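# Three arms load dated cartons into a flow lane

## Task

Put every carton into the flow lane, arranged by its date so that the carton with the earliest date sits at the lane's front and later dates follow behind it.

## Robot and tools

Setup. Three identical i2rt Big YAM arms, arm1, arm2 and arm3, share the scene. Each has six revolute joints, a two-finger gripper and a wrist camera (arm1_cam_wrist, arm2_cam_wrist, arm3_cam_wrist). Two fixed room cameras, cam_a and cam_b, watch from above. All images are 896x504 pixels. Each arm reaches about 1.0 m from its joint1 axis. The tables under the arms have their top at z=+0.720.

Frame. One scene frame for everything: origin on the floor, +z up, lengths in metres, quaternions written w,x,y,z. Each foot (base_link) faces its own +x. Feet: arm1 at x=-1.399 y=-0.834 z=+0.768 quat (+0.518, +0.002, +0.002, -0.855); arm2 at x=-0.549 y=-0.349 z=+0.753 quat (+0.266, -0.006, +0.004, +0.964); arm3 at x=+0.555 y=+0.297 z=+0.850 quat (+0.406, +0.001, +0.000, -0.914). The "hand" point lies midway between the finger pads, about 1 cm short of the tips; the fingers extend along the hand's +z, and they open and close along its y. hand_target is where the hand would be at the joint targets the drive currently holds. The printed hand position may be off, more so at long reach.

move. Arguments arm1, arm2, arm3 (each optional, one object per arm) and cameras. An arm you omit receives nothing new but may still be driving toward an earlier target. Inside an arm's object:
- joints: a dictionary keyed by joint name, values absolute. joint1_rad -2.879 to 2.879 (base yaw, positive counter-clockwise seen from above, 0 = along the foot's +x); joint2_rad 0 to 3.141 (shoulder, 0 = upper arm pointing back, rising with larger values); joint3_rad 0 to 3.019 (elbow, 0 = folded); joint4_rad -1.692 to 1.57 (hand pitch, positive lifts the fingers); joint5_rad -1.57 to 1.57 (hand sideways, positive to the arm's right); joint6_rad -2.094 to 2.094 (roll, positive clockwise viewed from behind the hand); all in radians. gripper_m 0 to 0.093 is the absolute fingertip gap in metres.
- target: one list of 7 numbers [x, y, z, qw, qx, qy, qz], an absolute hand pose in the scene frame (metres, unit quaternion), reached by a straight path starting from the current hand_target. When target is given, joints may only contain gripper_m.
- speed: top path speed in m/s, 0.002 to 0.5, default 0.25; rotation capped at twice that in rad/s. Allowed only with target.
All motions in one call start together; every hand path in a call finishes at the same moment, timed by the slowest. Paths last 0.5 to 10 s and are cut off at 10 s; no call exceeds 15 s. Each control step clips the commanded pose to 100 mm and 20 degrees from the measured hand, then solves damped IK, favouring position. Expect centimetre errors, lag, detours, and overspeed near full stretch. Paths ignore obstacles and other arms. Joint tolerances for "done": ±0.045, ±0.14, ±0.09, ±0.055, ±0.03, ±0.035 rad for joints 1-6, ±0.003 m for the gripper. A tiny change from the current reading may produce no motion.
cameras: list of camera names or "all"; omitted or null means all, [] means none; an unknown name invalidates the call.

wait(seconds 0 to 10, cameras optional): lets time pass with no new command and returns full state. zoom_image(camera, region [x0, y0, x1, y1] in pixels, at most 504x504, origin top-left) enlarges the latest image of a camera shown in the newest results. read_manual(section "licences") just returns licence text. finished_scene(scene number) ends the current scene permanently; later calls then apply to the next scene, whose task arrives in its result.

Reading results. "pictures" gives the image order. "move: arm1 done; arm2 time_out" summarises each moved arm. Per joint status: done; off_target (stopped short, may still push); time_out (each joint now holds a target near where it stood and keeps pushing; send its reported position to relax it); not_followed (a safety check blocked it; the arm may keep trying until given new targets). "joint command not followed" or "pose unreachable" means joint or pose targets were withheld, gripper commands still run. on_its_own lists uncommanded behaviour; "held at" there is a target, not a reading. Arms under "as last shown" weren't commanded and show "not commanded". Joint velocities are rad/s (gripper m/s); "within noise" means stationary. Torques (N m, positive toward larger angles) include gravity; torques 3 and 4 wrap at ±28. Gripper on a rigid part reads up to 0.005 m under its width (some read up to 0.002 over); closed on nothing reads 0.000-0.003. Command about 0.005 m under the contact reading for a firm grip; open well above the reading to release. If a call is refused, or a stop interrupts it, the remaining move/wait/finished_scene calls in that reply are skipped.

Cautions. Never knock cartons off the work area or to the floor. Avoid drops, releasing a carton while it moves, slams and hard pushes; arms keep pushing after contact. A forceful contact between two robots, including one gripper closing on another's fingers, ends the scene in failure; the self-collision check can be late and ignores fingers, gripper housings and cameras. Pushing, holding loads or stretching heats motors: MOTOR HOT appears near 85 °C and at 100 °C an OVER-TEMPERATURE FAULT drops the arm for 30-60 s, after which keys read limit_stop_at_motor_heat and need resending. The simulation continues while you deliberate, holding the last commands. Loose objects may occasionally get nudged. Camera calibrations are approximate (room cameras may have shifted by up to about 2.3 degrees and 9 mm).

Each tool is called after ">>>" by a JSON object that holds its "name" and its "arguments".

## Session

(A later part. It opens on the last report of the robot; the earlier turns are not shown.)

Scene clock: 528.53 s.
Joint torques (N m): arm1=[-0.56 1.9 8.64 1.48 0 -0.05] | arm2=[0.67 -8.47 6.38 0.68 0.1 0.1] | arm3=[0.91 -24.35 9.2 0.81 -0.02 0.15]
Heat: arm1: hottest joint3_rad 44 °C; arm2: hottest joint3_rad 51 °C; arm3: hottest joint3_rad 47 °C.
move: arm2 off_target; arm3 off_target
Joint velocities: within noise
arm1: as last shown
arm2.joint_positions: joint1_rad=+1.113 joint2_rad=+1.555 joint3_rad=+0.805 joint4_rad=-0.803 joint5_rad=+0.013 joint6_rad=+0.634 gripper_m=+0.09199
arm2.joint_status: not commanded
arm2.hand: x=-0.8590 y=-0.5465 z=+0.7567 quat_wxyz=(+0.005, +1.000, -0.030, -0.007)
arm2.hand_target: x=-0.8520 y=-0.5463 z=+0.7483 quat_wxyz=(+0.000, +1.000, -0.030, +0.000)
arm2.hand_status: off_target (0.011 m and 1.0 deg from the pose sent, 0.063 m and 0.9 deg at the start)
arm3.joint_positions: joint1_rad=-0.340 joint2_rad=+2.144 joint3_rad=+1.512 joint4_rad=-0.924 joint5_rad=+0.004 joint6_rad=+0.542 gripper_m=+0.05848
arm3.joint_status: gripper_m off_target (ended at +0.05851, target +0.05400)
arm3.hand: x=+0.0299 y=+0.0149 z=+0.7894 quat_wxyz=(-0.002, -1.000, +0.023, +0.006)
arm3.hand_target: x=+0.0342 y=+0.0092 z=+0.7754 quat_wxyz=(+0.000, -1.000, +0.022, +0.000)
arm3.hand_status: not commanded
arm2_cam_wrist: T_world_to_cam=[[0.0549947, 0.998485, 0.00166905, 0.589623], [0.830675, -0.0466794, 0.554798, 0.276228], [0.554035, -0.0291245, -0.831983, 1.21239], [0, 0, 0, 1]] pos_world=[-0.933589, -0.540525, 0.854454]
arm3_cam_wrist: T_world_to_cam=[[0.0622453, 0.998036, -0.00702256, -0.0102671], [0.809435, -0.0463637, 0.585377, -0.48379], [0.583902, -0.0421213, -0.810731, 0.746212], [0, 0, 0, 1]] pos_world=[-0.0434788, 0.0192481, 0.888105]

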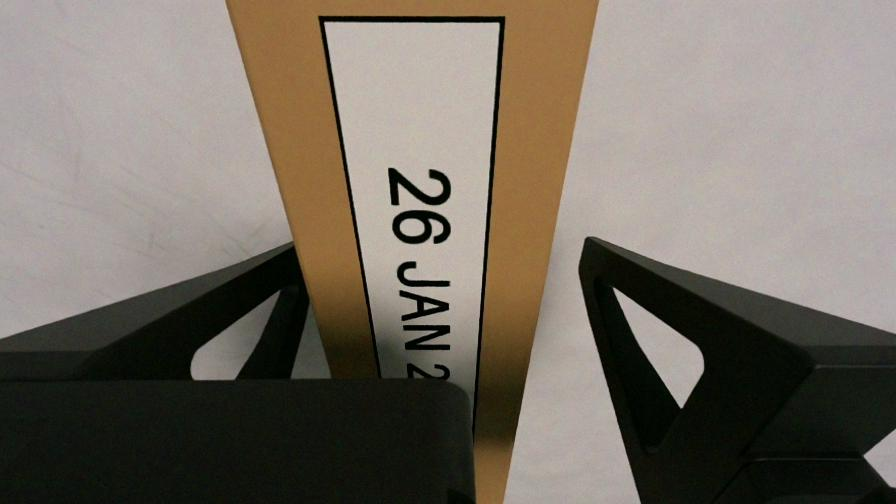

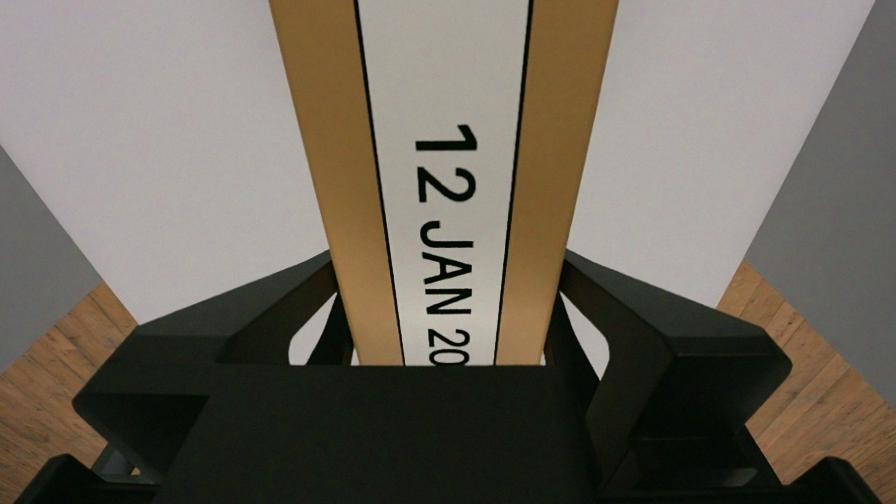

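>>> {"name": "move", "arguments": {"arm2": {"joints": {"gripper_m": 0.054}}, "arm3": {"target": [0.034, 0.017, 0.945, 0, 0.99976, -0.0218, 0], "speed": 0.2}, "cameras": ["arm2_cam_wrist"]}}

>>> {"name": "move", "arguments": {"arm2": {"target": [-0.862, -0.550, 0.955, 0, 0.99955, -0.0301, 0], "speed": 0.25}, "arm3": {"target": [0.26, 0.14, 1.0, 0, 0.99976, -0.0218, 0], "speed": 0.35}, "cameras": ["arm2_cam_wrist"]}}

Scene clock: 534.27 s.
Joint torques (N m): arm1=[-0.56 1.85 8.64 1.48 0 -0.05] | arm2=[0.5 -8.47 6.39 0.62 0.11 0.08] | arm3=[0.09 -26.05 14.97 -0.1 0.03 0.03]
Heat: arm1: hottest joint3_rad 44 °C; arm2: hottest joint3_rad 51 °C; arm3: hottest joint3_rad 47 °C.
move: arm2 off_target; arm3 off_target
Joint velocities: within noise
arm1: as last shown
arm2.joint_positions: joint1_rad=+1.117 joint2_rad=+1.555 joint3_rad=+0.805 joint4_rad=-0.799 joint5_rad=+0.013 joint6_rad=+0.635 gripper_m=+0.06069
arm2.joint_status: gripper_m off_target (ended at +0.06072, target +0.05400)
arm2.hand: x=-0.8591 y=-0.5480 z=+0.7567 quat_wxyz=(+0.007, +1.000, -0.029, -0.008)
arm2.hand_target: x=-0.8519 y=-0.5463 z=+0.7483 quat_wxyz=(+0.000, +1.000, -0.030, +0.000)
arm2.hand_status: not commanded
arm3.joint_positions: joint1_rad=-0.340 joint2_rad=+1.959 joint3_rad=+1.592 joint4_rad=-1.252 joint5_rad=+0.002 joint6_rad=+0.542 gripper_m=+0.05848
arm3.joint_status: not commanded
arm3.hand: x=+0.0501 y=+0.0256 z=+0.9218 quat_wxyz=(+0.013, -0.999, +0.023, -0.021)
arm3.hand_target: x=+0.0350 y=+0.0175 z=+0.9454 quat_wxyz=(+0.000, -1.000, +0.022, +0.000)
arm3.hand_status: off_target (0.030 m and 2.8 deg from the pose sent, 0.156 m and 0.8 deg at the start)
arm2_cam_wrist: T_world_to_cam=[[0.0535372, 0.998566, -0.000610503, 0.591742], [0.832514, -0.0442969, 0.55223, 0.281033], [0.551411, -0.0300731, -0.833692, 1.21098], [0, 0, 0, 1]] pos_world=[-0.933392, -0.542026, 0.854751]

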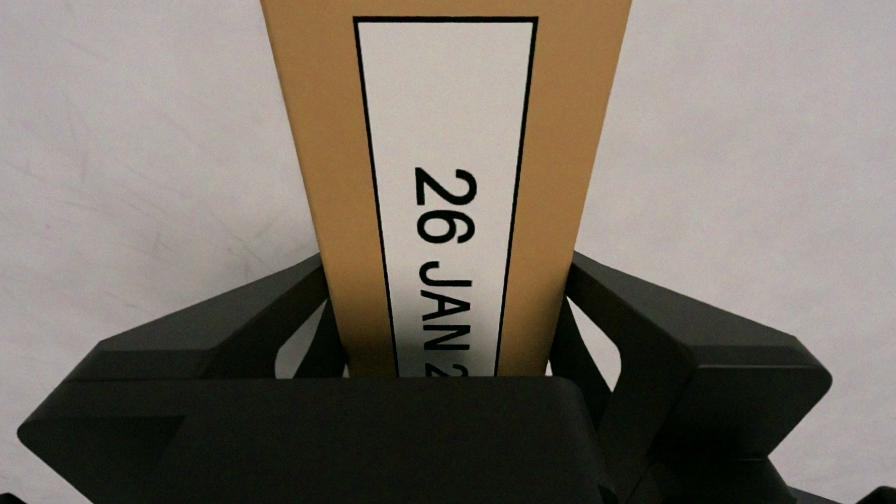

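Scene clock: 536.00 s.
Joint torques (N m): arm1=[-0.62 1.85 8.65 1.48 0 -0.05] | arm2=[0.62 -8.29 15.84 -0.35 0 0.09] | arm3=[-0.03 -12.92 11.4 -0.03 0.02 -0.01]
Heat: arm1: hottest joint3_rad 44 °C; arm2: hottest joint3_rad 51 °C; arm3: hottest joint3_rad 47 °C.
move: arm2 off_target; arm3 done
Joint velocities: within noise
arm1: as last shown
arm2.joint_positions: joint1_rad=+1.117 joint2_rad=+1.320 joint3_rad=+1.065 joint4_rad=-1.385 joint5_rad=+0.014 joint6_rad=+0.635 gripper_m=+0.06069
arm2.joint_status: not commanded
arm2.hand: x=-0.8421 y=-0.5338 z=+0.9253 quat_wxyz=(-0.020, +0.999, -0.028, +0.029)
arm2.hand_target: x=-0.8602 y=-0.5488 z=+0.9549 quat_wxyz=(+0.001, +1.000, -0.030, +0.000)
arm2.hand_status: off_target (0.039 m and 4.0 deg from the pose sent, 0.198 m and 1.2 deg at the start)
arm3.joint_positions: joint1_rad=-0.340 joint2_rad=+1.270 joint3_rad=+0.938 joint4_rad=-1.252 joint5_rad=+0.002 joint6_rad=+0.542 gripper_m=+0.05848
arm3.joint_status: not commanded
arm3.hand: x=+0.2615 y=+0.1400 z=+0.9915 quat_wxyz=(+0.004, -1.000, +0.023, -0.006)
arm3.hand_target: x=+0.2600 y=+0.1400 z=+0.9999 quat_wxyz=(+0.000, -1.000, +0.022, +0.000)
arm3.hand_status: done (0.009 m and 0.9 deg from the pose sent, 0.251 m and 2.8 deg at the start)
arm2_cam_wrist: T_world_to_cam=[[0.0502143, 0.997303, 0.0535264, 0.523153], [0.788911, -0.0724729, 0.610219, 0.0690278], [0.612453, 0.0115858, -0.790422, 1.37628], [0, 0, 0, 1]] pos_world=[-0.923632, -0.532685, 1.01772]

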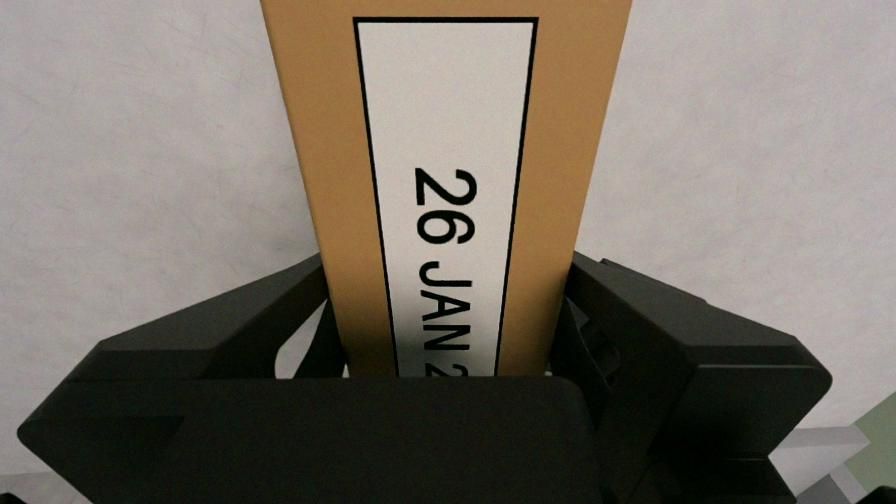

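>>> {"name": "move", "arguments": {"arm2": {"joints": {"joint1_rad": -1.415, "joint6_rad": 1.187}}, "arm3": {"joints": {"joint1_rad": 1.10, "joint6_rad": -1.19}}, "cameras": []}}

>>> {"name": "move", "arguments": {"arm3": {"target": [0.85, -0.338, 0.865, -0.0436, 0.0003, 0.999, -0.0065], "speed": 0.25}, "cameras": ["arm2_cam_wrist", "arm3_cam_wrist"]}}

Scene clock: 542.43 s.
Joint torques (N m): arm1=[-0.5 1.9 8.64 1.5 0 -0.05] | arm2=[-0.44 -9.7 14.02 -0.39 0.03 0.09] | arm3=[0.85 -13.22 11.3 -0.06 -0.02 -0.03]
Heat: arm1: hottest joint3_rad 45 °C; arm2: hottest joint3_rad 52 °C; arm3: hottest joint3_rad 47 °C.
move: arm2 done; arm3 done
Joint velocities: within noise
arm1.joint_positions: joint1_rad=+0.617 joint2_rad=+0.600 joint3_rad=+1.480 joint4_rad=-1.399 joint5_rad=+0.001 joint6_rad=+0.008 gripper_m=+0.09196
arm1.joint_status: not commanded
arm1.hand: x=-1.3729 y=-1.0398 z=+1.3393 quat_wxyz=(-0.378, -0.573, -0.649, +0.327)
arm1.hand_target: x=-1.3765 y=-1.0366 z=+1.3474 quat_wxyz=(-0.381, -0.572, -0.644, +0.336)
arm1.hand_status: not commanded
arm2.joint_positions: joint1_rad=-1.410 joint2_rad=+1.332 joint3_rad=+1.087 joint4_rad=-1.385 joint5_rad=+0.016 joint6_rad=+1.177 gripper_m=+0.06071
arm2.joint_status: all done
arm2.hand: x=-0.4163 y=-0.0190 z=+0.9271 quat_wxyz=(-0.001, +0.007, -0.999, +0.036)
arm2.hand_target: x=-0.4095 y=-0.0049 z=+0.9530 quat_wxyz=(-0.012, +0.000, -1.000, +0.007)
arm2.hand_status: not commanded
arm3.joint_positions: joint1_rad=+1.092 joint2_rad=+1.270 joint3_rad=+0.938 joint4_rad=-1.253 joint5_rad=+0.000 joint6_rad=-1.182 gripper_m=+0.05845
arm3.joint_status: all done
arm3.hand: x=+0.6701 y=-0.0140 z=+0.9923 quat_wxyz=(+0.002, -0.016, -1.000, -0.007)
arm3.hand_target: x=+0.6730 y=-0.0144 z=+1.0008 quat_wxyz=(-0.001, -0.008, -1.000, +0.001)
arm3.hand_status: not commanded

Scene clock: 545.17 s.
Joint torques (N m): arm1=[-0.56 1.85 8.65 1.48 0 -0.06] | arm2=[-0.44 -9.7 14.04 -0.35 0.01 0.09] | arm3=[0.91 -30.68 15.68 -0.14 0.12 0.15]
Heat: arm1: hottest joint3_rad 45 °C; arm2: hottest joint3_rad 52 °C; arm3: hottest joint3_rad 47 °C.
move: arm3 off_target
Joint velocities: within noise
arm1, arm2: as last shown
arm3.joint_positions: joint1_rad=+1.182 joint2_rad=+2.339 joint3_rad=+2.041 joint4_rad=-1.339 joint5_rad=+0.082 joint6_rad=-1.120 gripper_m=+0.05845
arm3.joint_status: not commanded
arm3.hand: x=+0.8365 y=-0.3241 z=+0.8489 quat_wxyz=(+0.051, +0.000, -0.999, -0.013)
arm3.hand_target: x=+0.8495 y=-0.3369 z=+0.8653 quat_wxyz=(+0.043, +0.000, -0.999, +0.007)
arm3.hand_status: off_target (0.025 m and 2.3 deg from the pose sent, 0.392 m and 5.4 deg at the start)
arm2_cam_wrist: T_world_to_cam=[[0.0194824, -0.996231, 0.0845211, -0.0911385], [-0.825996, 0.0315943, 0.562789, -0.856985], [-0.563339, -0.0807786, -0.822268, 0.649179], [0, 0, 0, 1]] pos_world=[-0.340383, -0.0112794, 1.0238]
arm3_cam_wrist: T_world_to_cam=[[-0.0175404, -0.999511, -0.025897, -0.286408], [-0.738758, -0.00449753, 0.673955, 0.0461842], [-0.673742, 0.0309531, -0.738318, 1.32342], [0, 0, 0, 1]] pos_world=[0.920738, -0.327024, 0.938561]

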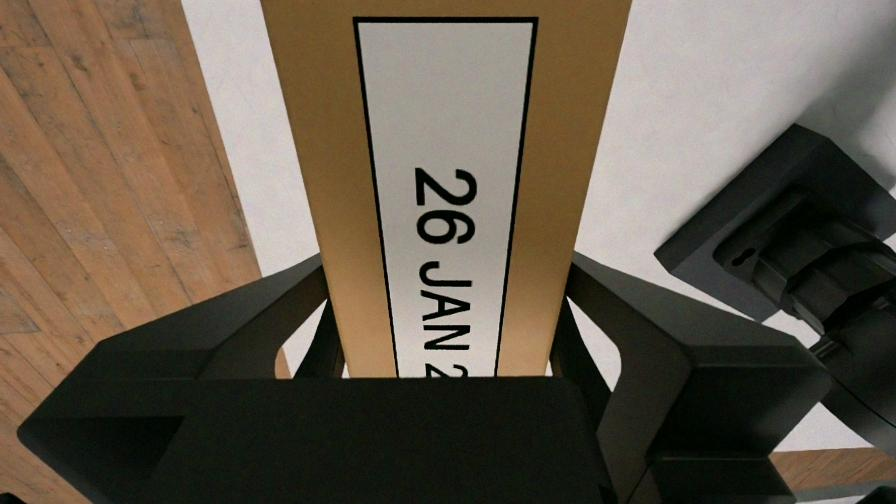

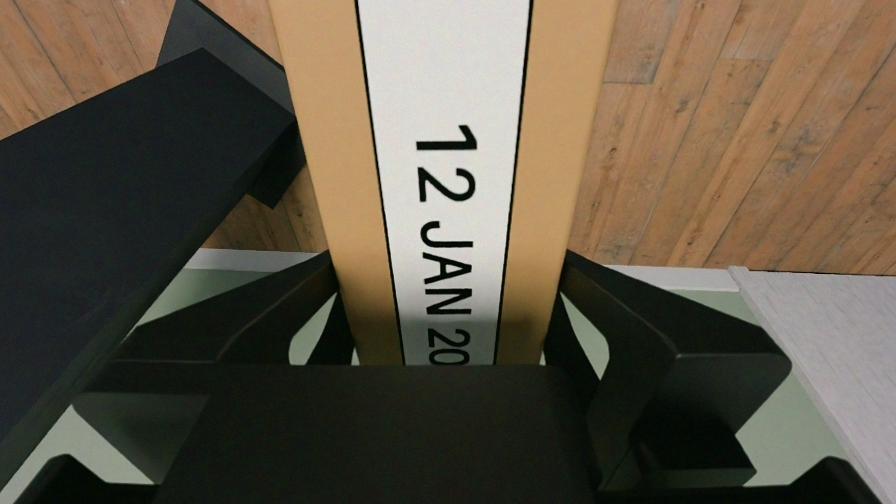

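>>> {"name": "move", "arguments": {"arm2": {"target": [0.035, 0.030, 0.945, 0, 0, 1, 0], "speed": 0.3}, "arm3": {"target": [0.85, -0.343, 0.775, -0.0436, 0.0003, 0.999, -0.0065], "speed": 0.12}, "cameras": ["arm3_cam_wrist"]}}

>>> {"name": "move", "arguments": {"arm2": {"target": [0.031, 0.021, 0.815, 0, 0, 1, 0], "speed": 0.15}, "arm3": {"target": [0.85, -0.341, 0.760, -0.0436, 0.0003, 0.999, -0.0065], "speed": 0.06}, "cameras": ["arm3_cam_wrist", "arm2_cam_wrist"]}}

Scene clock: 550.97 s.
Joint torques (N m): arm1=[-0.56 1.85 8.64 1.5 0 -0.06] | arm2=[-0.03 -22.71 16.47 -0.2 -0.06 -0.11] | arm3=[0.73 -31.62 12.15 0.51 0.12 0.11]
Heat: arm1: hottest joint3_rad 45 °C; arm2: hottest joint3_rad 53 °C; arm3: hottest joint3_rad 48 °C.
move: arm2 off_target; arm3 off_target
Joint velocities: within noise
arm1: as last shown
arm2.joint_positions: joint1_rad=-2.036 joint2_rad=+2.245 joint3_rad=+2.301 joint4_rad=-1.685 joint5_rad=-0.013 joint6_rad=+0.580 gripper_m=+0.06071
arm2.joint_status: not commanded
arm2.hand: x=+0.0216 y=+0.0179 z=+0.9137 quat_wxyz=(+0.023, -0.008, -1.000, +0.016)
arm2.hand_target: x=+0.0326 y=+0.0285 z=+0.9449 quat_wxyz=(-0.007, +0.000, -1.000, -0.004)
arm2.hand_status: off_target (0.036 m and 3.4 deg from the pose sent, 0.454 m and 4.2 deg at the start; a joint's target at an end of its range on 24 of 82 steps)
arm3.joint_positions: joint1_rad=+1.182 joint2_rad=+2.456 joint3_rad=+2.041 joint4_rad=-1.213 joint5_rad=+0.083 joint6_rad=-1.120 gripper_m=+0.05845
arm3.joint_status: not commanded
arm3.hand: x=+0.8413 y=-0.3341 z=+0.7694 quat_wxyz=(+0.049, +0.000, -0.999, -0.008)
arm3.hand_target: x=+0.8498 y=-0.3427 z=+0.7752 quat_wxyz=(+0.043, +0.000, -0.999, +0.007)
arm3.hand_status: off_target (0.014 m and 1.7 deg from the pose sent, 0.078 m and 2.3 deg at the start)
arm3_cam_wrist: T_world_to_cam=[[-0.0175183, -0.99971, -0.0165525, -0.30559], [-0.741538, 0.00188584, 0.670908, 0.11018], [-0.670682, 0.0240275, -0.741355, 1.26571], [0, 0, 0, 1]] pos_world=[0.925237, -0.336121, 0.859361]

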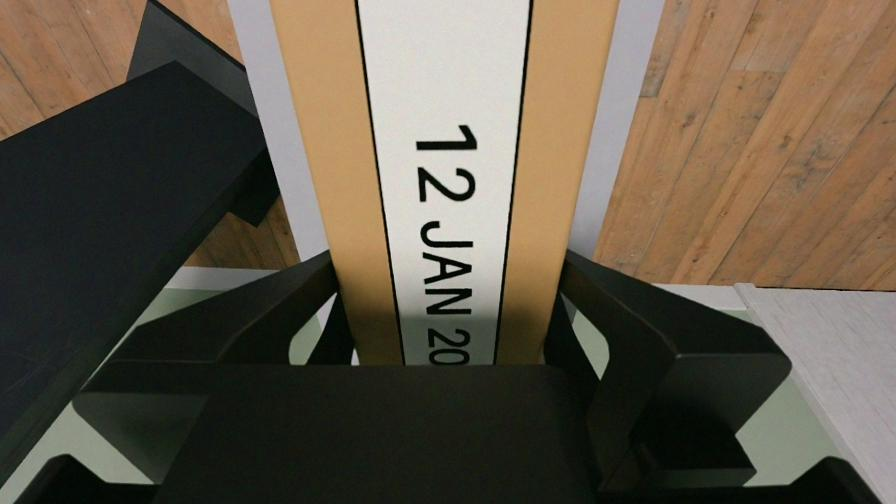

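Scene clock: 552.53 s.
Joint torques (N m): arm1=[-0.56 1.9 8.65 1.5 0 -0.05] | arm2=[-0.32 -23.12 9.74 0.58 -0.07 -0.13] | arm3=[1.08 -30.62 10.92 0.72 0.06 0.08]
Heat: arm1: hottest joint3_rad 45 °C; arm2: hottest joint3_rad 54 °C; arm3: hottest joint3_rad 48 °C.
move: arm2 done; arm3 off_target
Joint velocities: within noise
arm1: as last shown
arm2.joint_positions: joint1_rad=-2.036 joint2_rad=+2.262 joint3_rad=+2.060 joint4_rad=-1.384 joint5_rad=-0.013 joint6_rad=+0.575 gripper_m=+0.06071
arm2.joint_status: not commanded
arm2.hand: x=+0.0290 y=+0.0208 z=+0.8106 quat_wxyz=(+0.005, -0.005, -1.000, +0.005)
arm2.hand_target: x=+0.0310 y=+0.0211 z=+0.8151 quat_wxyz=(+0.000, +0.000, -1.000, +0.000)
arm2.hand_status: done (0.005 m and 1.0 deg from the pose sent, 0.099 m and 3.4 deg at the start)
arm3.joint_positions: joint1_rad=+1.182 joint2_rad=+2.456 joint3_rad=+2.041 joint4_rad=-1.188 joint5_rad=+0.085 joint6_rad=-1.117 gripper_m=+0.05845
arm3.joint_status: not commanded
arm3.hand: x=+0.8436 y=-0.3396 z=+0.7686 quat_wxyz=(+0.044, -0.002, -0.999, +0.003)
arm3.hand_target: x=+0.8498 y=-0.3408 z=+0.7601 quat_wxyz=(+0.044, +0.000, -0.999, +0.007)
arm3.hand_status: off_target (0.011 m and 0.4 deg from the pose sent, 0.015 m and 1.7 deg at the start)
pictures: arm2_cam_wrist, arm3_cam_wrist
arm2_cam_wrist: T_world_to_cam=[[-0.00460262, -0.999744, 0.022152, 0.000981659], [-0.818823, 0.016484, 0.573809, -0.433726], [-0.574027, -0.0154976, -0.81869, 0.803506], [0, 0, 0, 1]] pos_world=[0.106094, 0.0205833, 0.906676]
arm3_cam_wrist: T_world_to_cam=[[-0.0203906, -0.999774, 0.00604689, -0.326031], [-0.747292, 0.0192585, 0.664217, 0.12828], [-0.664183, 0.00902498, -0.747515, 1.26097], [0, 0, 0, 1]] pos_world=[0.926732, -0.339808, 0.859362]

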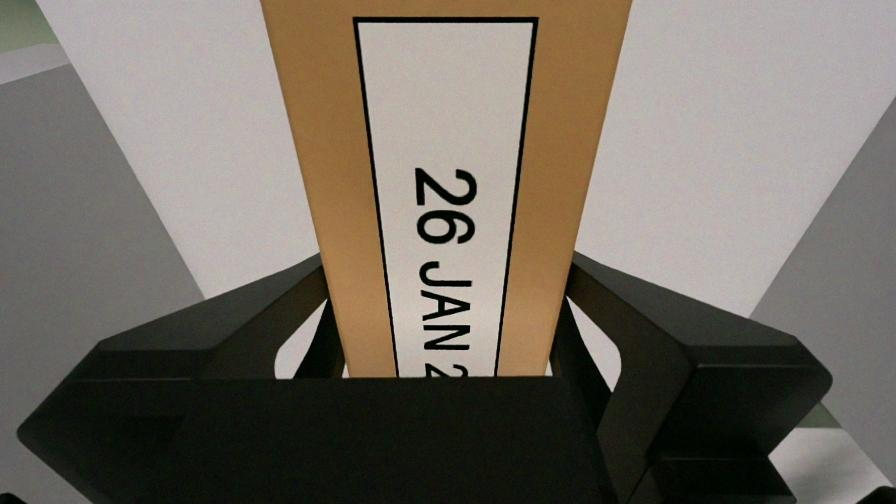

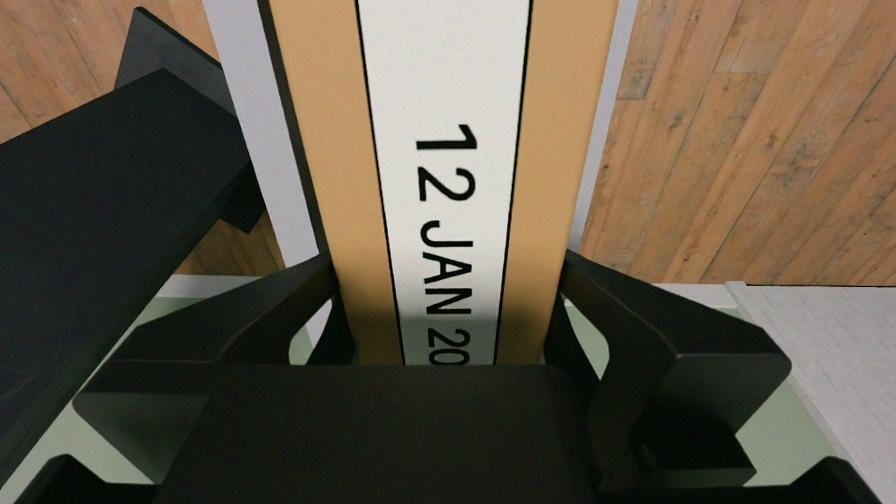

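>>> {"name": "move", "arguments": {"arm2": {"target": [0.030, 0.021, 0.785, 0, 0, 1, 0], "speed": 0.1}, "arm3": {"target": [0.848, -0.327, 0.752, -0.0436, 0.0003, 0.999, -0.0065], "speed": 0.06}, "cameras": ["arm3_cam_wrist", "arm2_cam_wrist"]}}

Scene clock: 556.83 s.
Joint torques (N m): arm1=[-0.56 1.85 8.64 1.48 0 -0.05] | arm2=[-0.26 -23.06 9.13 0.58 -0.05 -0.06] | arm3=[1.14 -30.92 8.36 0.51 -0.33 0.14]
Heat: arm1: hottest joint3_rad 45 °C; arm2: hottest joint3_rad 54 °C; arm3: hottest joint3_rad 47 °C.
move: arm2 done; arm3 off_target
Joint velocities: within noise
arm1: as last shown
arm2.joint_positions: joint1_rad=-2.036 joint2_rad=+2.275 joint3_rad=+2.017 joint4_rad=-1.318 joint5_rad=-0.013 joint6_rad=+0.575 gripper_m=+0.06071
arm2.joint_status: not commanded
arm2.hand: x=+0.0299 y=+0.0209 z=+0.7862 quat_wxyz=(+0.001, -0.005, -1.000, +0.002)
arm2.hand_target: x=+0.0300 y=+0.0210 z=+0.7849 quat_wxyz=(+0.000, +0.000, -1.000, +0.000)
arm2.hand_status: done (0.001 m and 0.6 deg from the pose sent, 0.026 m and 1.0 deg at the start)
arm3.joint_positions: joint1_rad=+1.185 joint2_rad=+2.439 joint3_rad=+1.991 joint4_rad=-1.133 joint5_rad=+0.096 joint6_rad=-1.116 gripper_m=+0.05845
arm3.joint_status: not commanded
arm3.hand: x=+0.8429 y=-0.3369 z=+0.7634 quat_wxyz=(+0.044, -0.002, -0.999, +0.016)
arm3.hand_target: x=+0.8478 y=-0.3269 z=+0.7521 quat_wxyz=(+0.044, +0.000, -0.999, +0.006)
arm3.hand_status: off_target (0.016 m and 1.2 deg from the pose sent, 0.021 m and 0.4 deg at the start)
pictures: arm2_cam_wrist, arm3_cam_wrist
arm2_cam_wrist: T_world_to_cam=[[-0.00423626, -0.999854, 0.0165422, 0.00612965], [-0.823762, 0.0128675, 0.566789, -0.413259], [-0.56692, -0.0112257, -0.823697, 0.787595], [0, 0, 0, 1]] pos_world=[0.106101, 0.0202877, 0.882869]
arm3_cam_wrist: T_world_to_cam=[[-0.0186768, -0.999315, 0.0319602, -0.344478], [-0.747471, 0.0351856, 0.663362, 0.137256], [-0.664032, -0.0114998, -0.747616, 1.2496], [0, 0, 0, 1]] pos_world=[0.925933, -0.334701, 0.854178]

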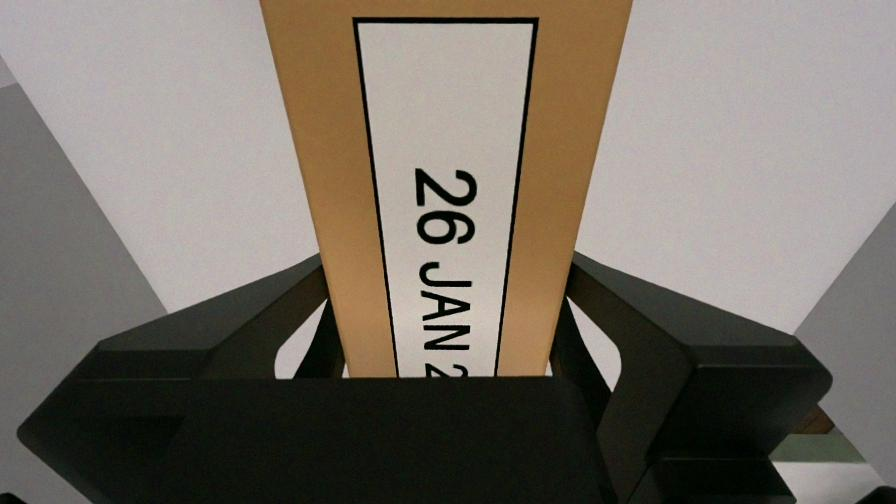

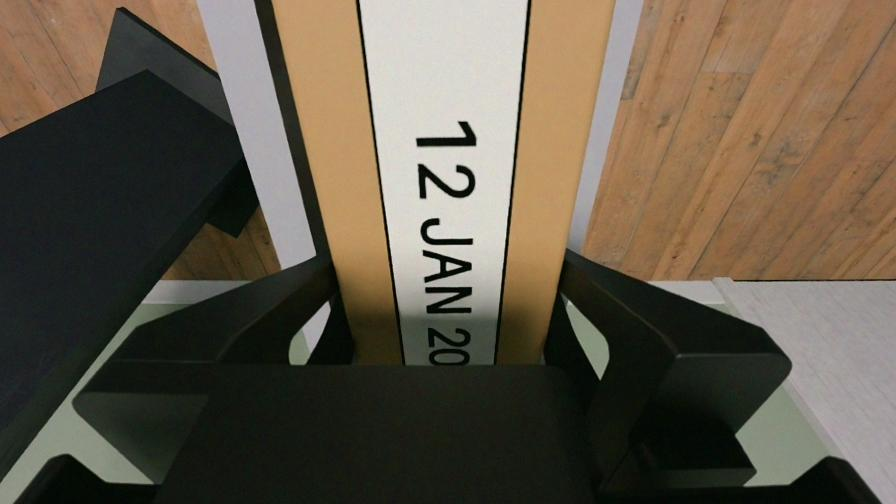

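>>> {"name": "move", "arguments": {"arm2": {"target": [0.030, 0.021, 0.769, 0, 0, 1, 0], "speed": 0.05}, "arm3": {"target": [0.848, -0.320, 0.760, -0.0436, 0.0003, 0.999, -0.0065], "speed": 0.06}, "cameras": ["arm3_cam_wrist", "arm2_cam_wrist"]}}

Scene clock: 564.30 s.
Joint torques (N m): arm1=[-0.56 1.85 8.64 1.47 0.01 -0.05] | arm2=[-0.26 -21.77 8.39 0.76 -0.07 -0.1] | arm3=[1.2 -31.56 8.5 0.43 -0.35 0.21]
Heat: arm1: hottest joint3_rad 45 °C; arm2: hottest joint3_rad 54 °C; arm3: hottest joint3_rad 47 °C.
move: arm2 off_target; arm3 off_target
Joint velocities: within noise
arm1: as last shown
arm2.joint_positions: joint1_rad=-2.036 joint2_rad=+2.275 joint3_rad=+2.008 joint4_rad=-1.290 joint5_rad=-0.013 joint6_rad=+0.574 gripper_m=+0.06071
arm2.joint_status: not commanded
arm2.hand: x=+0.0331 y=+0.0229 z=+0.7828 quat_wxyz=(-0.007, -0.004, -1.000, -0.003)
arm2.hand_target: x=+0.0298 y=+0.0209 z=+0.7690 quat_wxyz=(+0.000, +0.000, -1.000, +0.000)
arm2.hand_status: off_target (0.014 m and 1.0 deg from the pose sent, 0.017 m and 0.6 deg at the start)
arm3.joint_positions: joint1_rad=+1.188 joint2_rad=+2.421 joint3_rad=+1.956 joint4_rad=-1.125 joint5_rad=+0.096 joint6_rad=-1.118 gripper_m=+0.05845
arm3.joint_status: not commanded
arm3.hand: x=+0.8408 y=-0.3284 z=+0.7639 quat_wxyz=(+0.046, +0.001, -0.999, +0.012)
arm3.hand_target: x=+0.8479 y=-0.3201 z=+0.7600 quat_wxyz=(+0.044, +0.000, -0.999, +0.006)
arm3.hand_status: off_target (0.012 m and 0.7 deg from the pose sent, 0.018 m and 1.2 deg at the start)
pictures: arm2_cam_wrist, arm3_cam_wrist
arm2_cam_wrist: T_world_to_cam=[[-0.00380315, -0.999973, 0.00625116, 0.0161997], [-0.832821, 0.00662755, 0.553502, -0.397851], [-0.553529, -0.00310105, -0.832824, 0.793259], [0, 0, 0, 1]] pos_world=[0.107815, 0.0212959, 0.880756]
arm3_cam_wrist: T_world_to_cam=[[-0.013236, -0.999635, 0.0235332, -0.334264], [-0.744906, 0.0255579, 0.666679, 0.127285], [-0.667038, -0.00870585, -0.744973, 1.25007], [0, 0, 0, 1]] pos_world=[0.924238, -0.326512, 0.854278]

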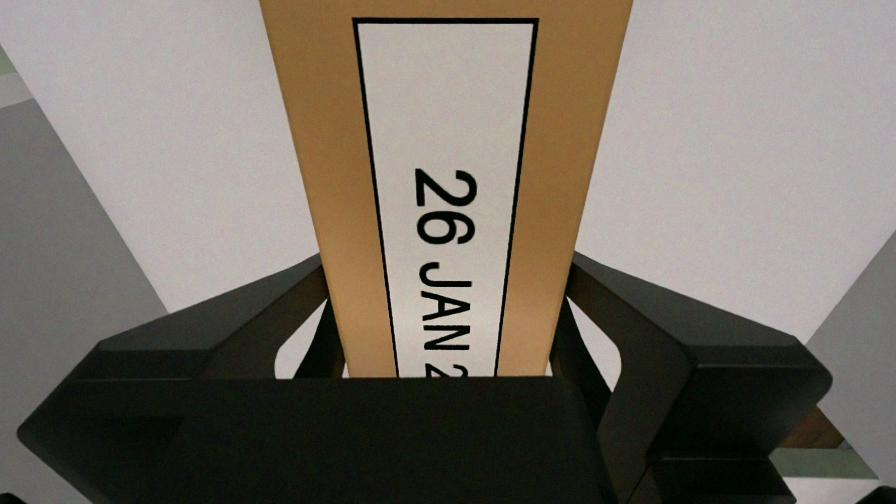

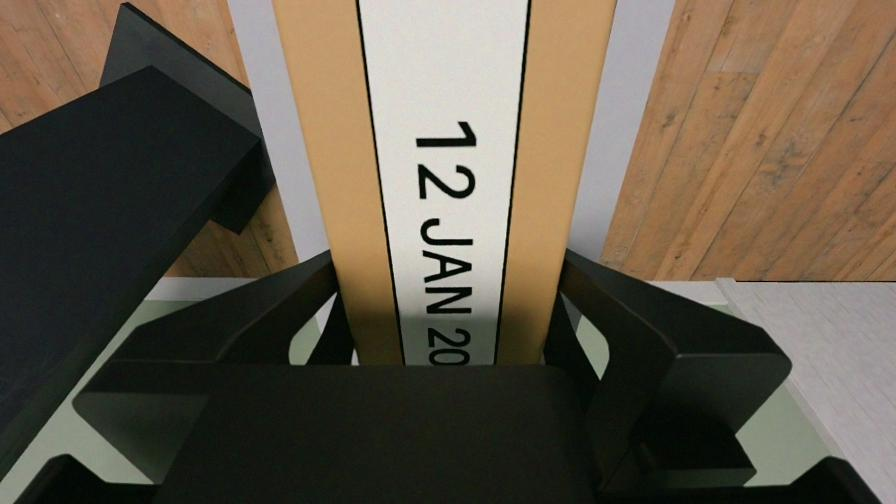

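>>> {"name": "move", "arguments": {"arm2": {"target": [0.031, 0.021, 0.777, 0, 0, 1, 0], "speed": 0.05, "joints": {"gripper_m": 0.092}}, "arm3": {"target": [0.844, -0.328, 0.759, -0.0436, 0.0003, 0.999, -0.0065], "speed": 0.05, "joints": {"gripper_m": 0.075}}, "cameras": ["arm3_cam_wrist", "arm2_cam_wrist"]}}

Scene clock: 567.83 s.
Joint torques (N m): arm1=[-0.62 1.9 8.64 1.51 0 -0.05] | arm2=[-0.32 -21.95 9.54 0.02 -0.04 -0.11] | arm3=[0.32 -30.1 11.23 -0.08 -0.07 0.07]
Heat: arm1: hottest joint3_rad 45 °C; arm2: hottest joint3_rad 54 °C; arm3: hottest joint3_rad 46 °C.
move: arm2 done; arm3 done
Joint velocities: within noise
arm1: as last shown
arm2.joint_positions: joint1_rad=-2.036 joint2_rad=+2.275 joint3_rad=+2.008 joint4_rad=-1.290 joint5_rad=-0.013 joint6_rad=+0.574 gripper_m=+0.09195
arm2.joint_status: all done
arm2.hand: x=+0.0330 y=+0.0230 z=+0.7828 quat_wxyz=(-0.007, -0.004, -1.000, -0.004)
arm2.hand_target: x=+0.0309 y=+0.0210 z=+0.7769 quat_wxyz=(+0.000, +0.000, -1.000, +0.000)
arm2.hand_status: done (0.006 m and 1.0 deg from the pose sent, 0.007 m and 1.0 deg at the start)
arm3.joint_positions: joint1_rad=+1.188 joint2_rad=+2.420 joint3_rad=+1.953 joint4_rad=-1.125 joint5_rad=+0.088 joint6_rad=-1.116 gripper_m=+0.07494
arm3.joint_status: all done
arm3.hand: x=+0.8414 y=-0.3269 z=+0.7630 quat_wxyz=(+0.043, -0.001, -0.999, +0.010)
arm3.hand_target: x=+0.8439 y=-0.3280 z=+0.7591 quat_wxyz=(+0.044, +0.000, -0.999, +0.007)
arm3.hand_status: done (0.005 m and 0.4 deg from the pose sent, 0.006 m and 0.7 deg at the start)
pictures: arm2_cam_wrist, arm3_cam_wrist
arm2_cam_wrist: T_world_to_cam=[[-0.00375594, -0.999977, 0.00561362, 0.0167567], [-0.832546, 0.00623664, 0.55392, -0.39824], [-0.553943, -0.0025931, -0.832551, 0.793052], [0, 0, 0, 1]] pos_world=[0.107815, 0.0212965, 0.880756]
arm3_cam_wrist: T_world_to_cam=[[-0.0161992, -0.999698, 0.0185066, -0.326338], [-0.748544, 0.0243963, 0.662636, 0.13412], [-0.662887, -0.00311881, -0.748713, 1.25108], [0, 0, 0, 1]] pos_world=[0.924434, -0.32561, 0.853867]

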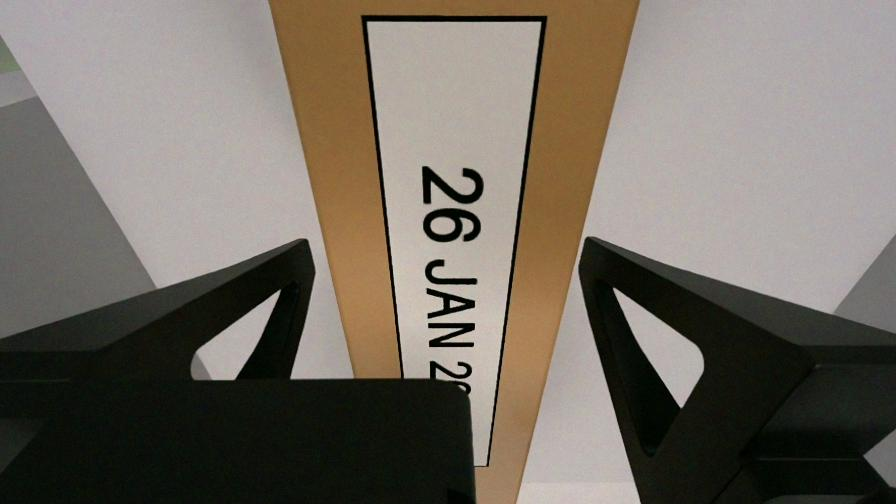

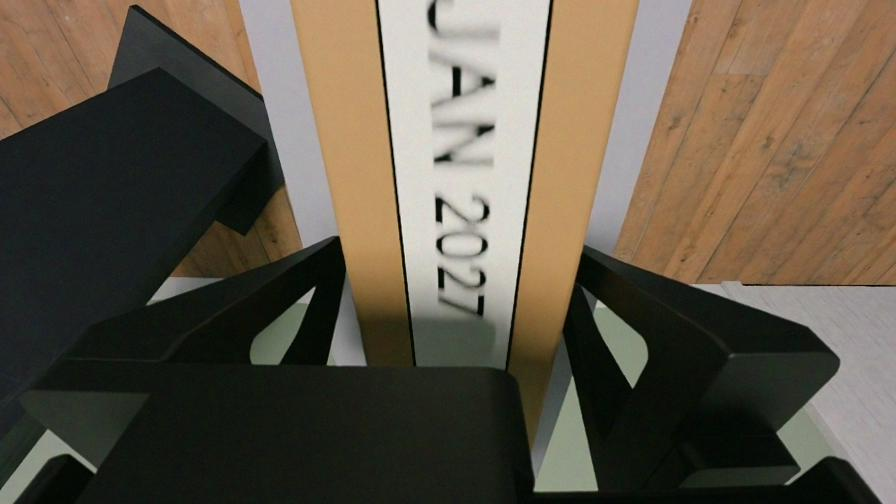

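>>> {"name": "move", "arguments": {"arm2": {"target": [0.029, 0.022, 0.860, 0, 0, 1, 0], "speed": 0.2}, "arm3": {"target": [0.845, -0.332, 0.860, -0.0436, 0.0003, 0.999, -0.0065], "speed": 0.15}, "cameras": ["arm3_cam_wrist", "arm2_cam_wrist"]}}

>>> {"name": "move", "arguments": {"arm2": {"target": [0.028, 0.022, 0.930, 0, 0, 1, 0], "speed": 0.25}, "arm3": {"joints": {"joint1_rad": -0.36, "joint2_rad": 0.8, "joint3_rad": 1.2, "joint4_rad": -1.3, "joint5_rad": 0.0, "joint6_rad": 0.0, "gripper_m": 0.092}}, "cameras": ["cam_b"]}}

>>> {"name": "move", "arguments": {"arm2": {"target": [-0.36, 0.0, 0.95, 0, 0, 1, 0], "speed": 0.4}, "cameras": ["arm3_cam_wrist", "cam_b"]}}

Scene clock: 573.47 s.
Joint torques (N m): arm1=[-0.56 1.96 8.64 1.48 0 -0.05] | arm2=[-0.21 -21.36 14.32 -0.16 -0.03 -0.1] | arm3=[0.21 -29.8 13.64 -0.06 -0.08 0.07]
Heat: arm1: hottest joint3_rad 45 °C; arm2: hottest joint3_rad 54 °C; arm3: hottest joint3_rad 46 °C.
move: arm2 off_target; arm3 done
Joint velocities: within noise
arm1: as last shown
arm2.joint_positions: joint1_rad=-2.036 joint2_rad=+2.213 joint3_rad=+2.065 joint4_rad=-1.462 joint5_rad=-0.013 joint6_rad=+0.574 gripper_m=+0.09195
arm2.joint_status: not commanded
arm2.hand: x=+0.0159 y=+0.0133 z=+0.8449 quat_wxyz=(+0.016, -0.005, -1.000, +0.011)
arm2.hand_target: x=+0.0281 y=+0.0215 z=+0.8601 quat_wxyz=(+0.000, +0.000, -1.000, +0.000)
arm2.hand_status: off_target (0.022 m and 2.3 deg from the pose sent, 0.077 m and 1.0 deg at the start)
arm3.joint_positions: joint1_rad=+1.188 joint2_rad=+2.315 joint3_rad=+2.019 joint4_rad=-1.313 joint5_rad=+0.088 joint6_rad=-1.116 gripper_m=+0.07494
arm3.joint_status: not commanded
arm3.hand: x=+0.8401 y=-0.3246 z=+0.8569 quat_wxyz=(+0.047, +0.000, -0.999, +0.002)
arm3.hand_target: x=+0.8448 y=-0.3317 z=+0.8599 quat_wxyz=(+0.044, +0.000, -0.999, +0.007)
arm3.hand_status: done (0.009 m and 0.6 deg from the pose sent, 0.097 m and 0.4 deg at the start)
pictures: arm2_cam_wrist, arm3_cam_wrist
arm2_cam_wrist: T_world_to_cam=[[-0.00359622, -0.999388, 0.034797, -0.0180785], [-0.806402, 0.0234759, 0.590901, -0.478694], [-0.591356, -0.0259353, -0.805993, 0.813659], [0, 0, 0, 1]] pos_world=[0.0950767, 0.0142729, 0.939294]
arm3_cam_wrist: T_world_to_cam=[[-0.0160543, -0.999866, 0.00318293, -0.312857], [-0.743535, 0.0140667, 0.668549, 0.0581693], [-0.668504, 0.00836645, -0.743661, 1.32461], [0, 0, 0, 1]] pos_world=[0.923737, -0.324716, 0.947169]

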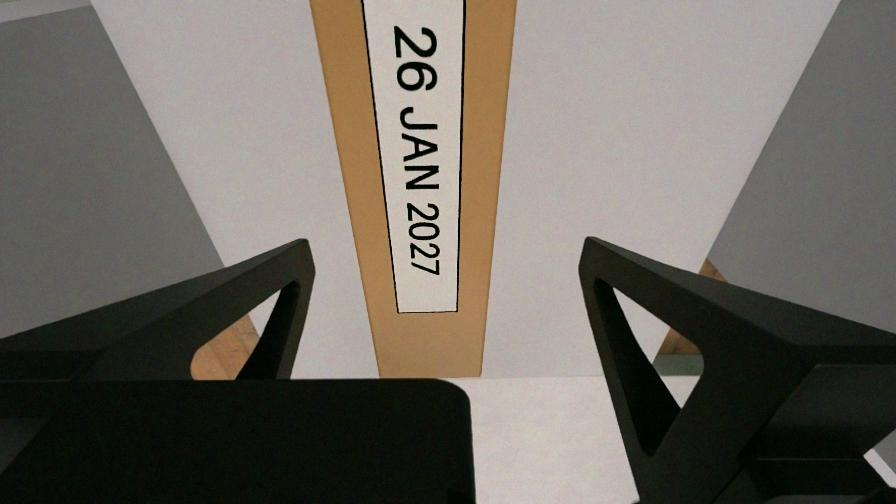

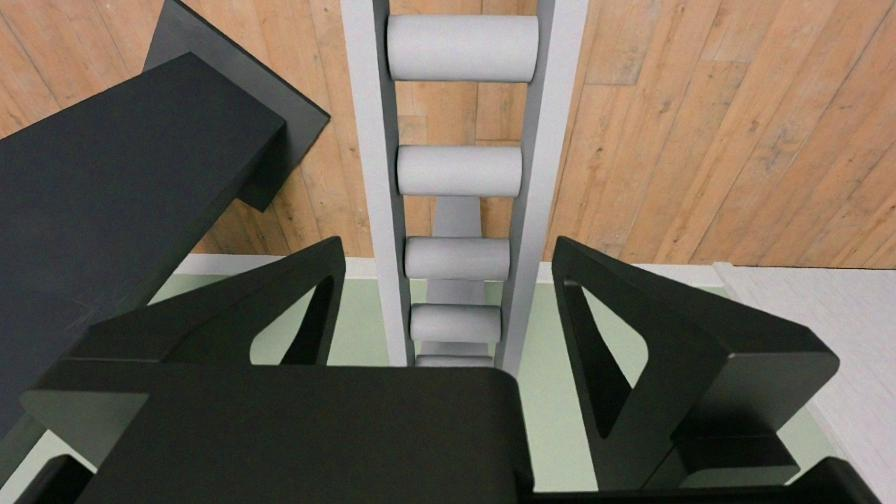

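Scene clock: 575.50 s.
Joint torques (N m): arm1=[-0.56 1.9 8.64 1.5 0 -0.06] | arm2=[-0.32 -20.37 14.8 -0.18 -0.04 -0.1] | arm3=[-0.73 -3.6 11.44 1.28 -0.07 0.16]
Heat: arm1: hottest joint3_rad 45 °C; arm2: hottest joint3_rad 54 °C; arm3: hottest joint3_rad 46 °C.
move: arm2 off_target; arm3 done
Joint velocities: within noise
arm1.joint_positions: joint1_rad=+0.617 joint2_rad=+0.600 joint3_rad=+1.480 joint4_rad=-1.399 joint5_rad=+0.001 joint6_rad=+0.008 gripper_m=+0.09196
arm1.joint_status: not commanded
arm1.hand: x=-1.3729 y=-1.0398 z=+1.3393 quat_wxyz=(-0.378, -0.573, -0.649, +0.327)
arm1.hand_target: x=-1.3765 y=-1.0366 z=+1.3474 quat_wxyz=(-0.381, -0.572, -0.644, +0.336)
arm1.hand_status: not commanded
arm2.joint_positions: joint1_rad=-2.036 joint2_rad=+2.196 joint3_rad=+2.234 joint4_rad=-1.641 joint5_rad=-0.013 joint6_rad=+0.574 gripper_m=+0.09195
arm2.joint_status: not commanded
arm2.hand: x=+0.0163 y=+0.0148 z=+0.9210 quat_wxyz=(+0.012, -0.005, -1.000, +0.009)
arm2.hand_target: x=+0.0272 y=+0.0215 z=+0.9299 quat_wxyz=(-0.001, +0.000, -1.000, +0.000)
arm2.hand_status: off_target (0.016 m and 1.8 deg from the pose sent, 0.086 m and 2.3 deg at the start)
arm3.joint_positions: joint1_rad=-0.349 joint2_rad=+0.794 joint3_rad=+1.202 joint4_rad=-1.297 joint5_rad=+0.003 joint6_rad=-0.008 gripper_m=+0.09193
arm3.joint_status: all done
arm3.hand: x=+0.2789 y=+0.1527 z=+1.2585 quat_wxyz=(-0.078, -0.914, -0.231, +0.324)
arm3.hand_target: x=+0.2768 y=+0.1550 z=+1.2552 quat_wxyz=(-0.078, -0.918, -0.223, +0.319)
arm3.hand_status: not commanded

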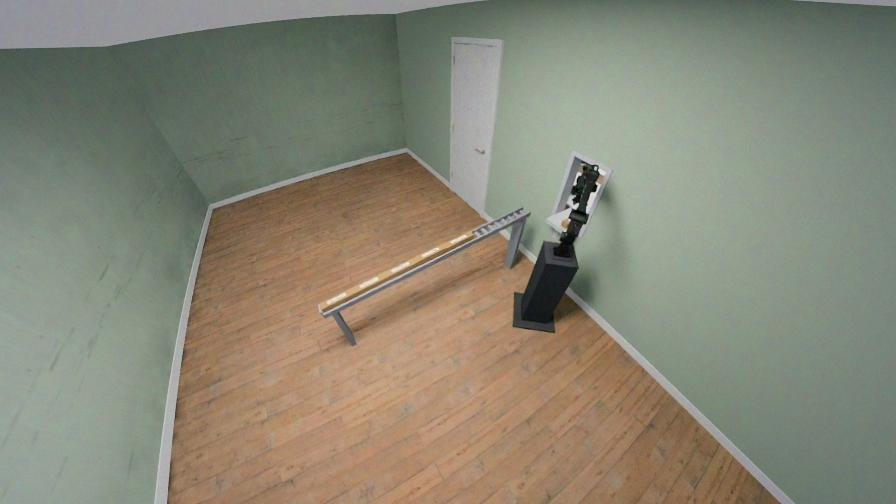

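Scene clock: 577.63 s.
Joint torques (N m): arm1=[-0.5 1.85 8.64 1.48 0 -0.05] | arm2=[0.26 -9.58 8.32 0.79 0.12 0.08] | arm3=[-0.73 -3.49 11.43 1.26 -0.06 0.14]
Heat: arm1: hottest joint3_rad 45 °C; arm2: hottest joint3_rad 54 °C; arm3: hottest joint3_rad 47 °C.
move: arm2 done
Joint velocities: within noise
arm1, arm3: as last shown
arm2.joint_positions: joint1_rad=-1.545 joint2_rad=+1.384 joint3_rad=+1.220 joint4_rad=-1.391 joint5_rad=-0.015 joint6_rad=+1.052 gripper_m=+0.09195
arm2.joint_status: not commanded
arm2.hand: x=-0.3567 y=+0.0018 z=+0.9579 quat_wxyz=(-0.002, +0.003, -1.000, -0.005)
arm2.hand_target: x=-0.3599 y=+0.0000 z=+0.9501 quat_wxyz=(+0.000, +0.000, -1.000, +0.000)
arm2.hand_status: done (0.009 m and 0.7 deg from the pose sent, 0.378 m and 1.8 deg at the start)
arm3_cam_wrist: T_world_to_cam=[[-0.463044, 0.886318, -0.00555952, 0.00168855], [0.885648, 0.462429, -0.0422727, -0.262553], [-0.0348962, -0.0244979, -0.999091, 1.3939], [0, 0, 0, 1]] pos_world=[0.281953, 0.154063, 1.38154]

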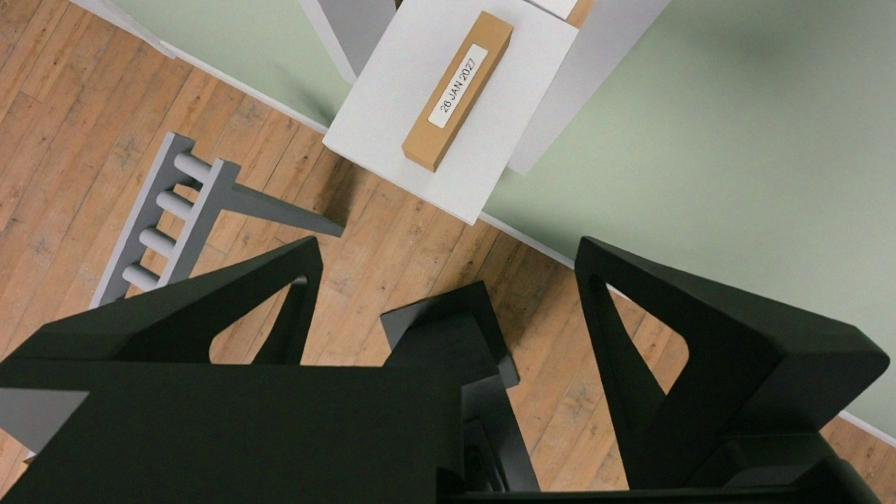

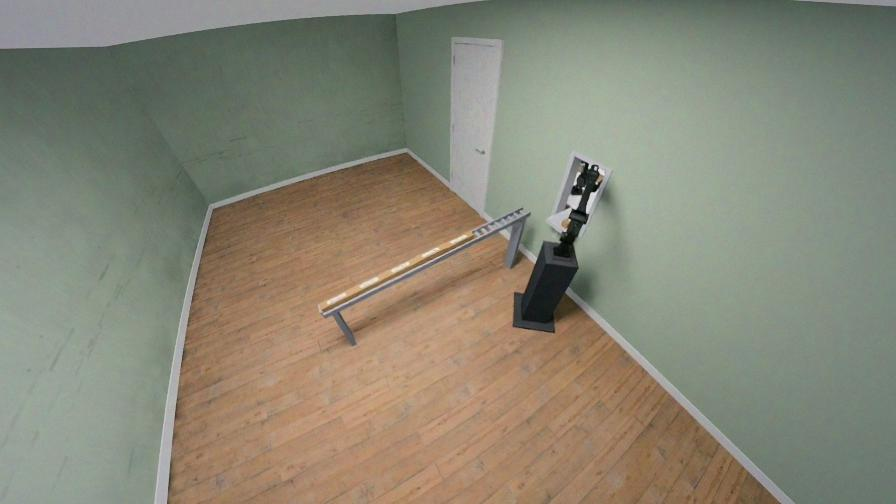

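>>> {"name": "move", "arguments": {"arm2": {"joints": {"joint1_rad": -0.4, "joint2_rad": 0.9, "joint3_rad": 1.3, "joint4_rad": -1.391, "joint6_rad": 0.5}}, "arm3": {"target": [0.20, 0.12, 0.95, 0, 0.99976, -0.0218, 0], "speed": 0.4}, "cameras": []}}

>>> {"name": "move", "arguments": {"arm3": {"target": [0.003, 0.021, 0.865, 0, 0.99976, -0.0218, 0], "speed": 0.3}, "cameras": ["arm3_cam_wrist"]}}

Scene clock: 595.97 s.
Joint torques (N m): arm1=[-0.56 1.9 8.64 1.47 0 -0.06] | arm2=[0.56 -2.2 13.38 1.39 0.02 -0.15] | arm3=[-0.85 -14.21 12.52 0.68 -0.02 0.17]
Heat: arm1: hottest joint3_rad 45 °C; arm2: hottest joint3_rad 54 °C; arm3: hottest joint3_rad 47 °C.
move: arm2 done; arm3 off_target
Joint velocities: within noise
arm1: as last shown
arm2.joint_positions: joint1_rad=-0.408 joint2_rad=+0.896 joint3_rad=+1.261 joint4_rad=-1.392 joint5_rad=-0.014 joint6_rad=+0.511 gripper_m=+0.09198
arm2.joint_status: all done
arm2.hand: x=-0.7421 y=-0.0839 z=+1.1428 quat_wxyz=(-0.050, +0.721, -0.642, -0.257)
arm2.hand_target: x=-0.7465 y=-0.0824 z=+1.1605 quat_wxyz=(-0.055, +0.724, -0.632, -0.273)
arm2.hand_status: not commanded
arm3.joint_positions: joint1_rad=-0.360 joint2_rad=+1.465 joint3_rad=+0.987 joint4_rad=-1.125 joint5_rad=+0.003 joint6_rad=+0.500 gripper_m=+0.09193
arm3.joint_status: not commanded
arm3.hand: x=+0.2155 y=+0.1239 z=+0.9423 quat_wxyz=(+0.009, -1.000, +0.012, -0.014)
arm3.hand_target: x=+0.2004 y=+0.1203 z=+0.9503 quat_wxyz=(+0.000, -1.000, +0.022, +0.000)
arm3.hand_status: off_target (0.018 m and 2.2 deg from the pose sent, 0.320 m and 49.3 deg at the start)

Scene clock: 597.80 s.
Joint torques (N m): arm1=[-0.62 1.9 8.64 1.48 0 -0.05] | arm2=[0.56 -2.2 13.37 1.39 0.02 -0.14] | arm3=[-0.79 -24 13.49 -0.01 -0.01 0.16]
Heat: arm1: hottest joint3_rad 45 °C; arm2: hottest joint3_rad 54 °C; arm3: hottest joint3_rad 47 °C.
move: arm3 off_target
Joint velocities: within noise
arm1, arm2: as last shown
arm3.joint_positions: joint1_rad=-0.360 joint2_rad=+2.065 joint3_rad=+1.616 joint4_rad=-1.119 joint5_rad=+0.003 joint6_rad=+0.500 gripper_m=+0.09193
arm3.joint_status: not commanded
arm3.hand: x=+0.0156 y=+0.0208 z=+0.8690 quat_wxyz=(+0.001, -1.000, +0.012, +0.001)
arm3.hand_target: x=+0.0033 y=+0.0212 z=+0.8651 quat_wxyz=(+0.000, -1.000, +0.022, +0.001)
arm3.hand_status: off_target (0.013 m and 1.1 deg from the pose sent, 0.248 m and 2.3 deg at the start)
arm3_cam_wrist: T_world_to_cam=[[0.0401413, 0.999194, -0.000513163, -0.0199977], [0.803648, -0.0319803, 0.594244, -0.526389], [0.593749, -0.0242662, -0.804284, 0.813185], [0, 0, 0, 1]] pos_world=[-0.0589938, 0.0228803, 0.966826]

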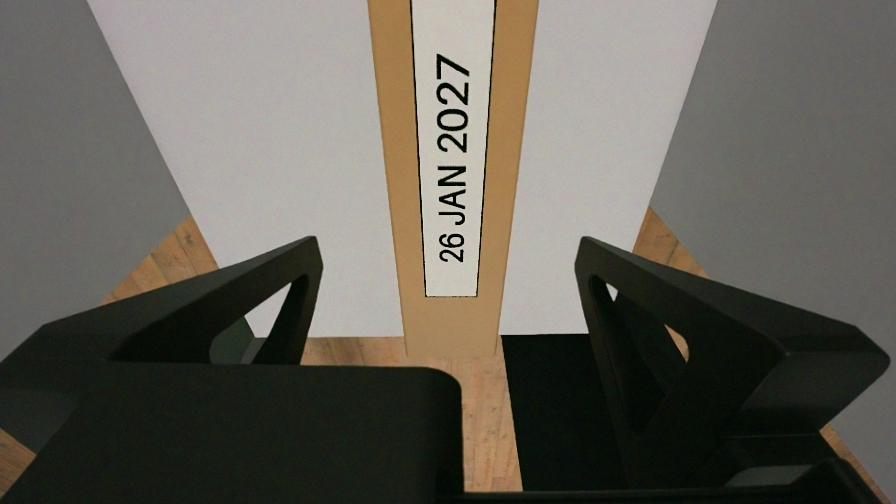

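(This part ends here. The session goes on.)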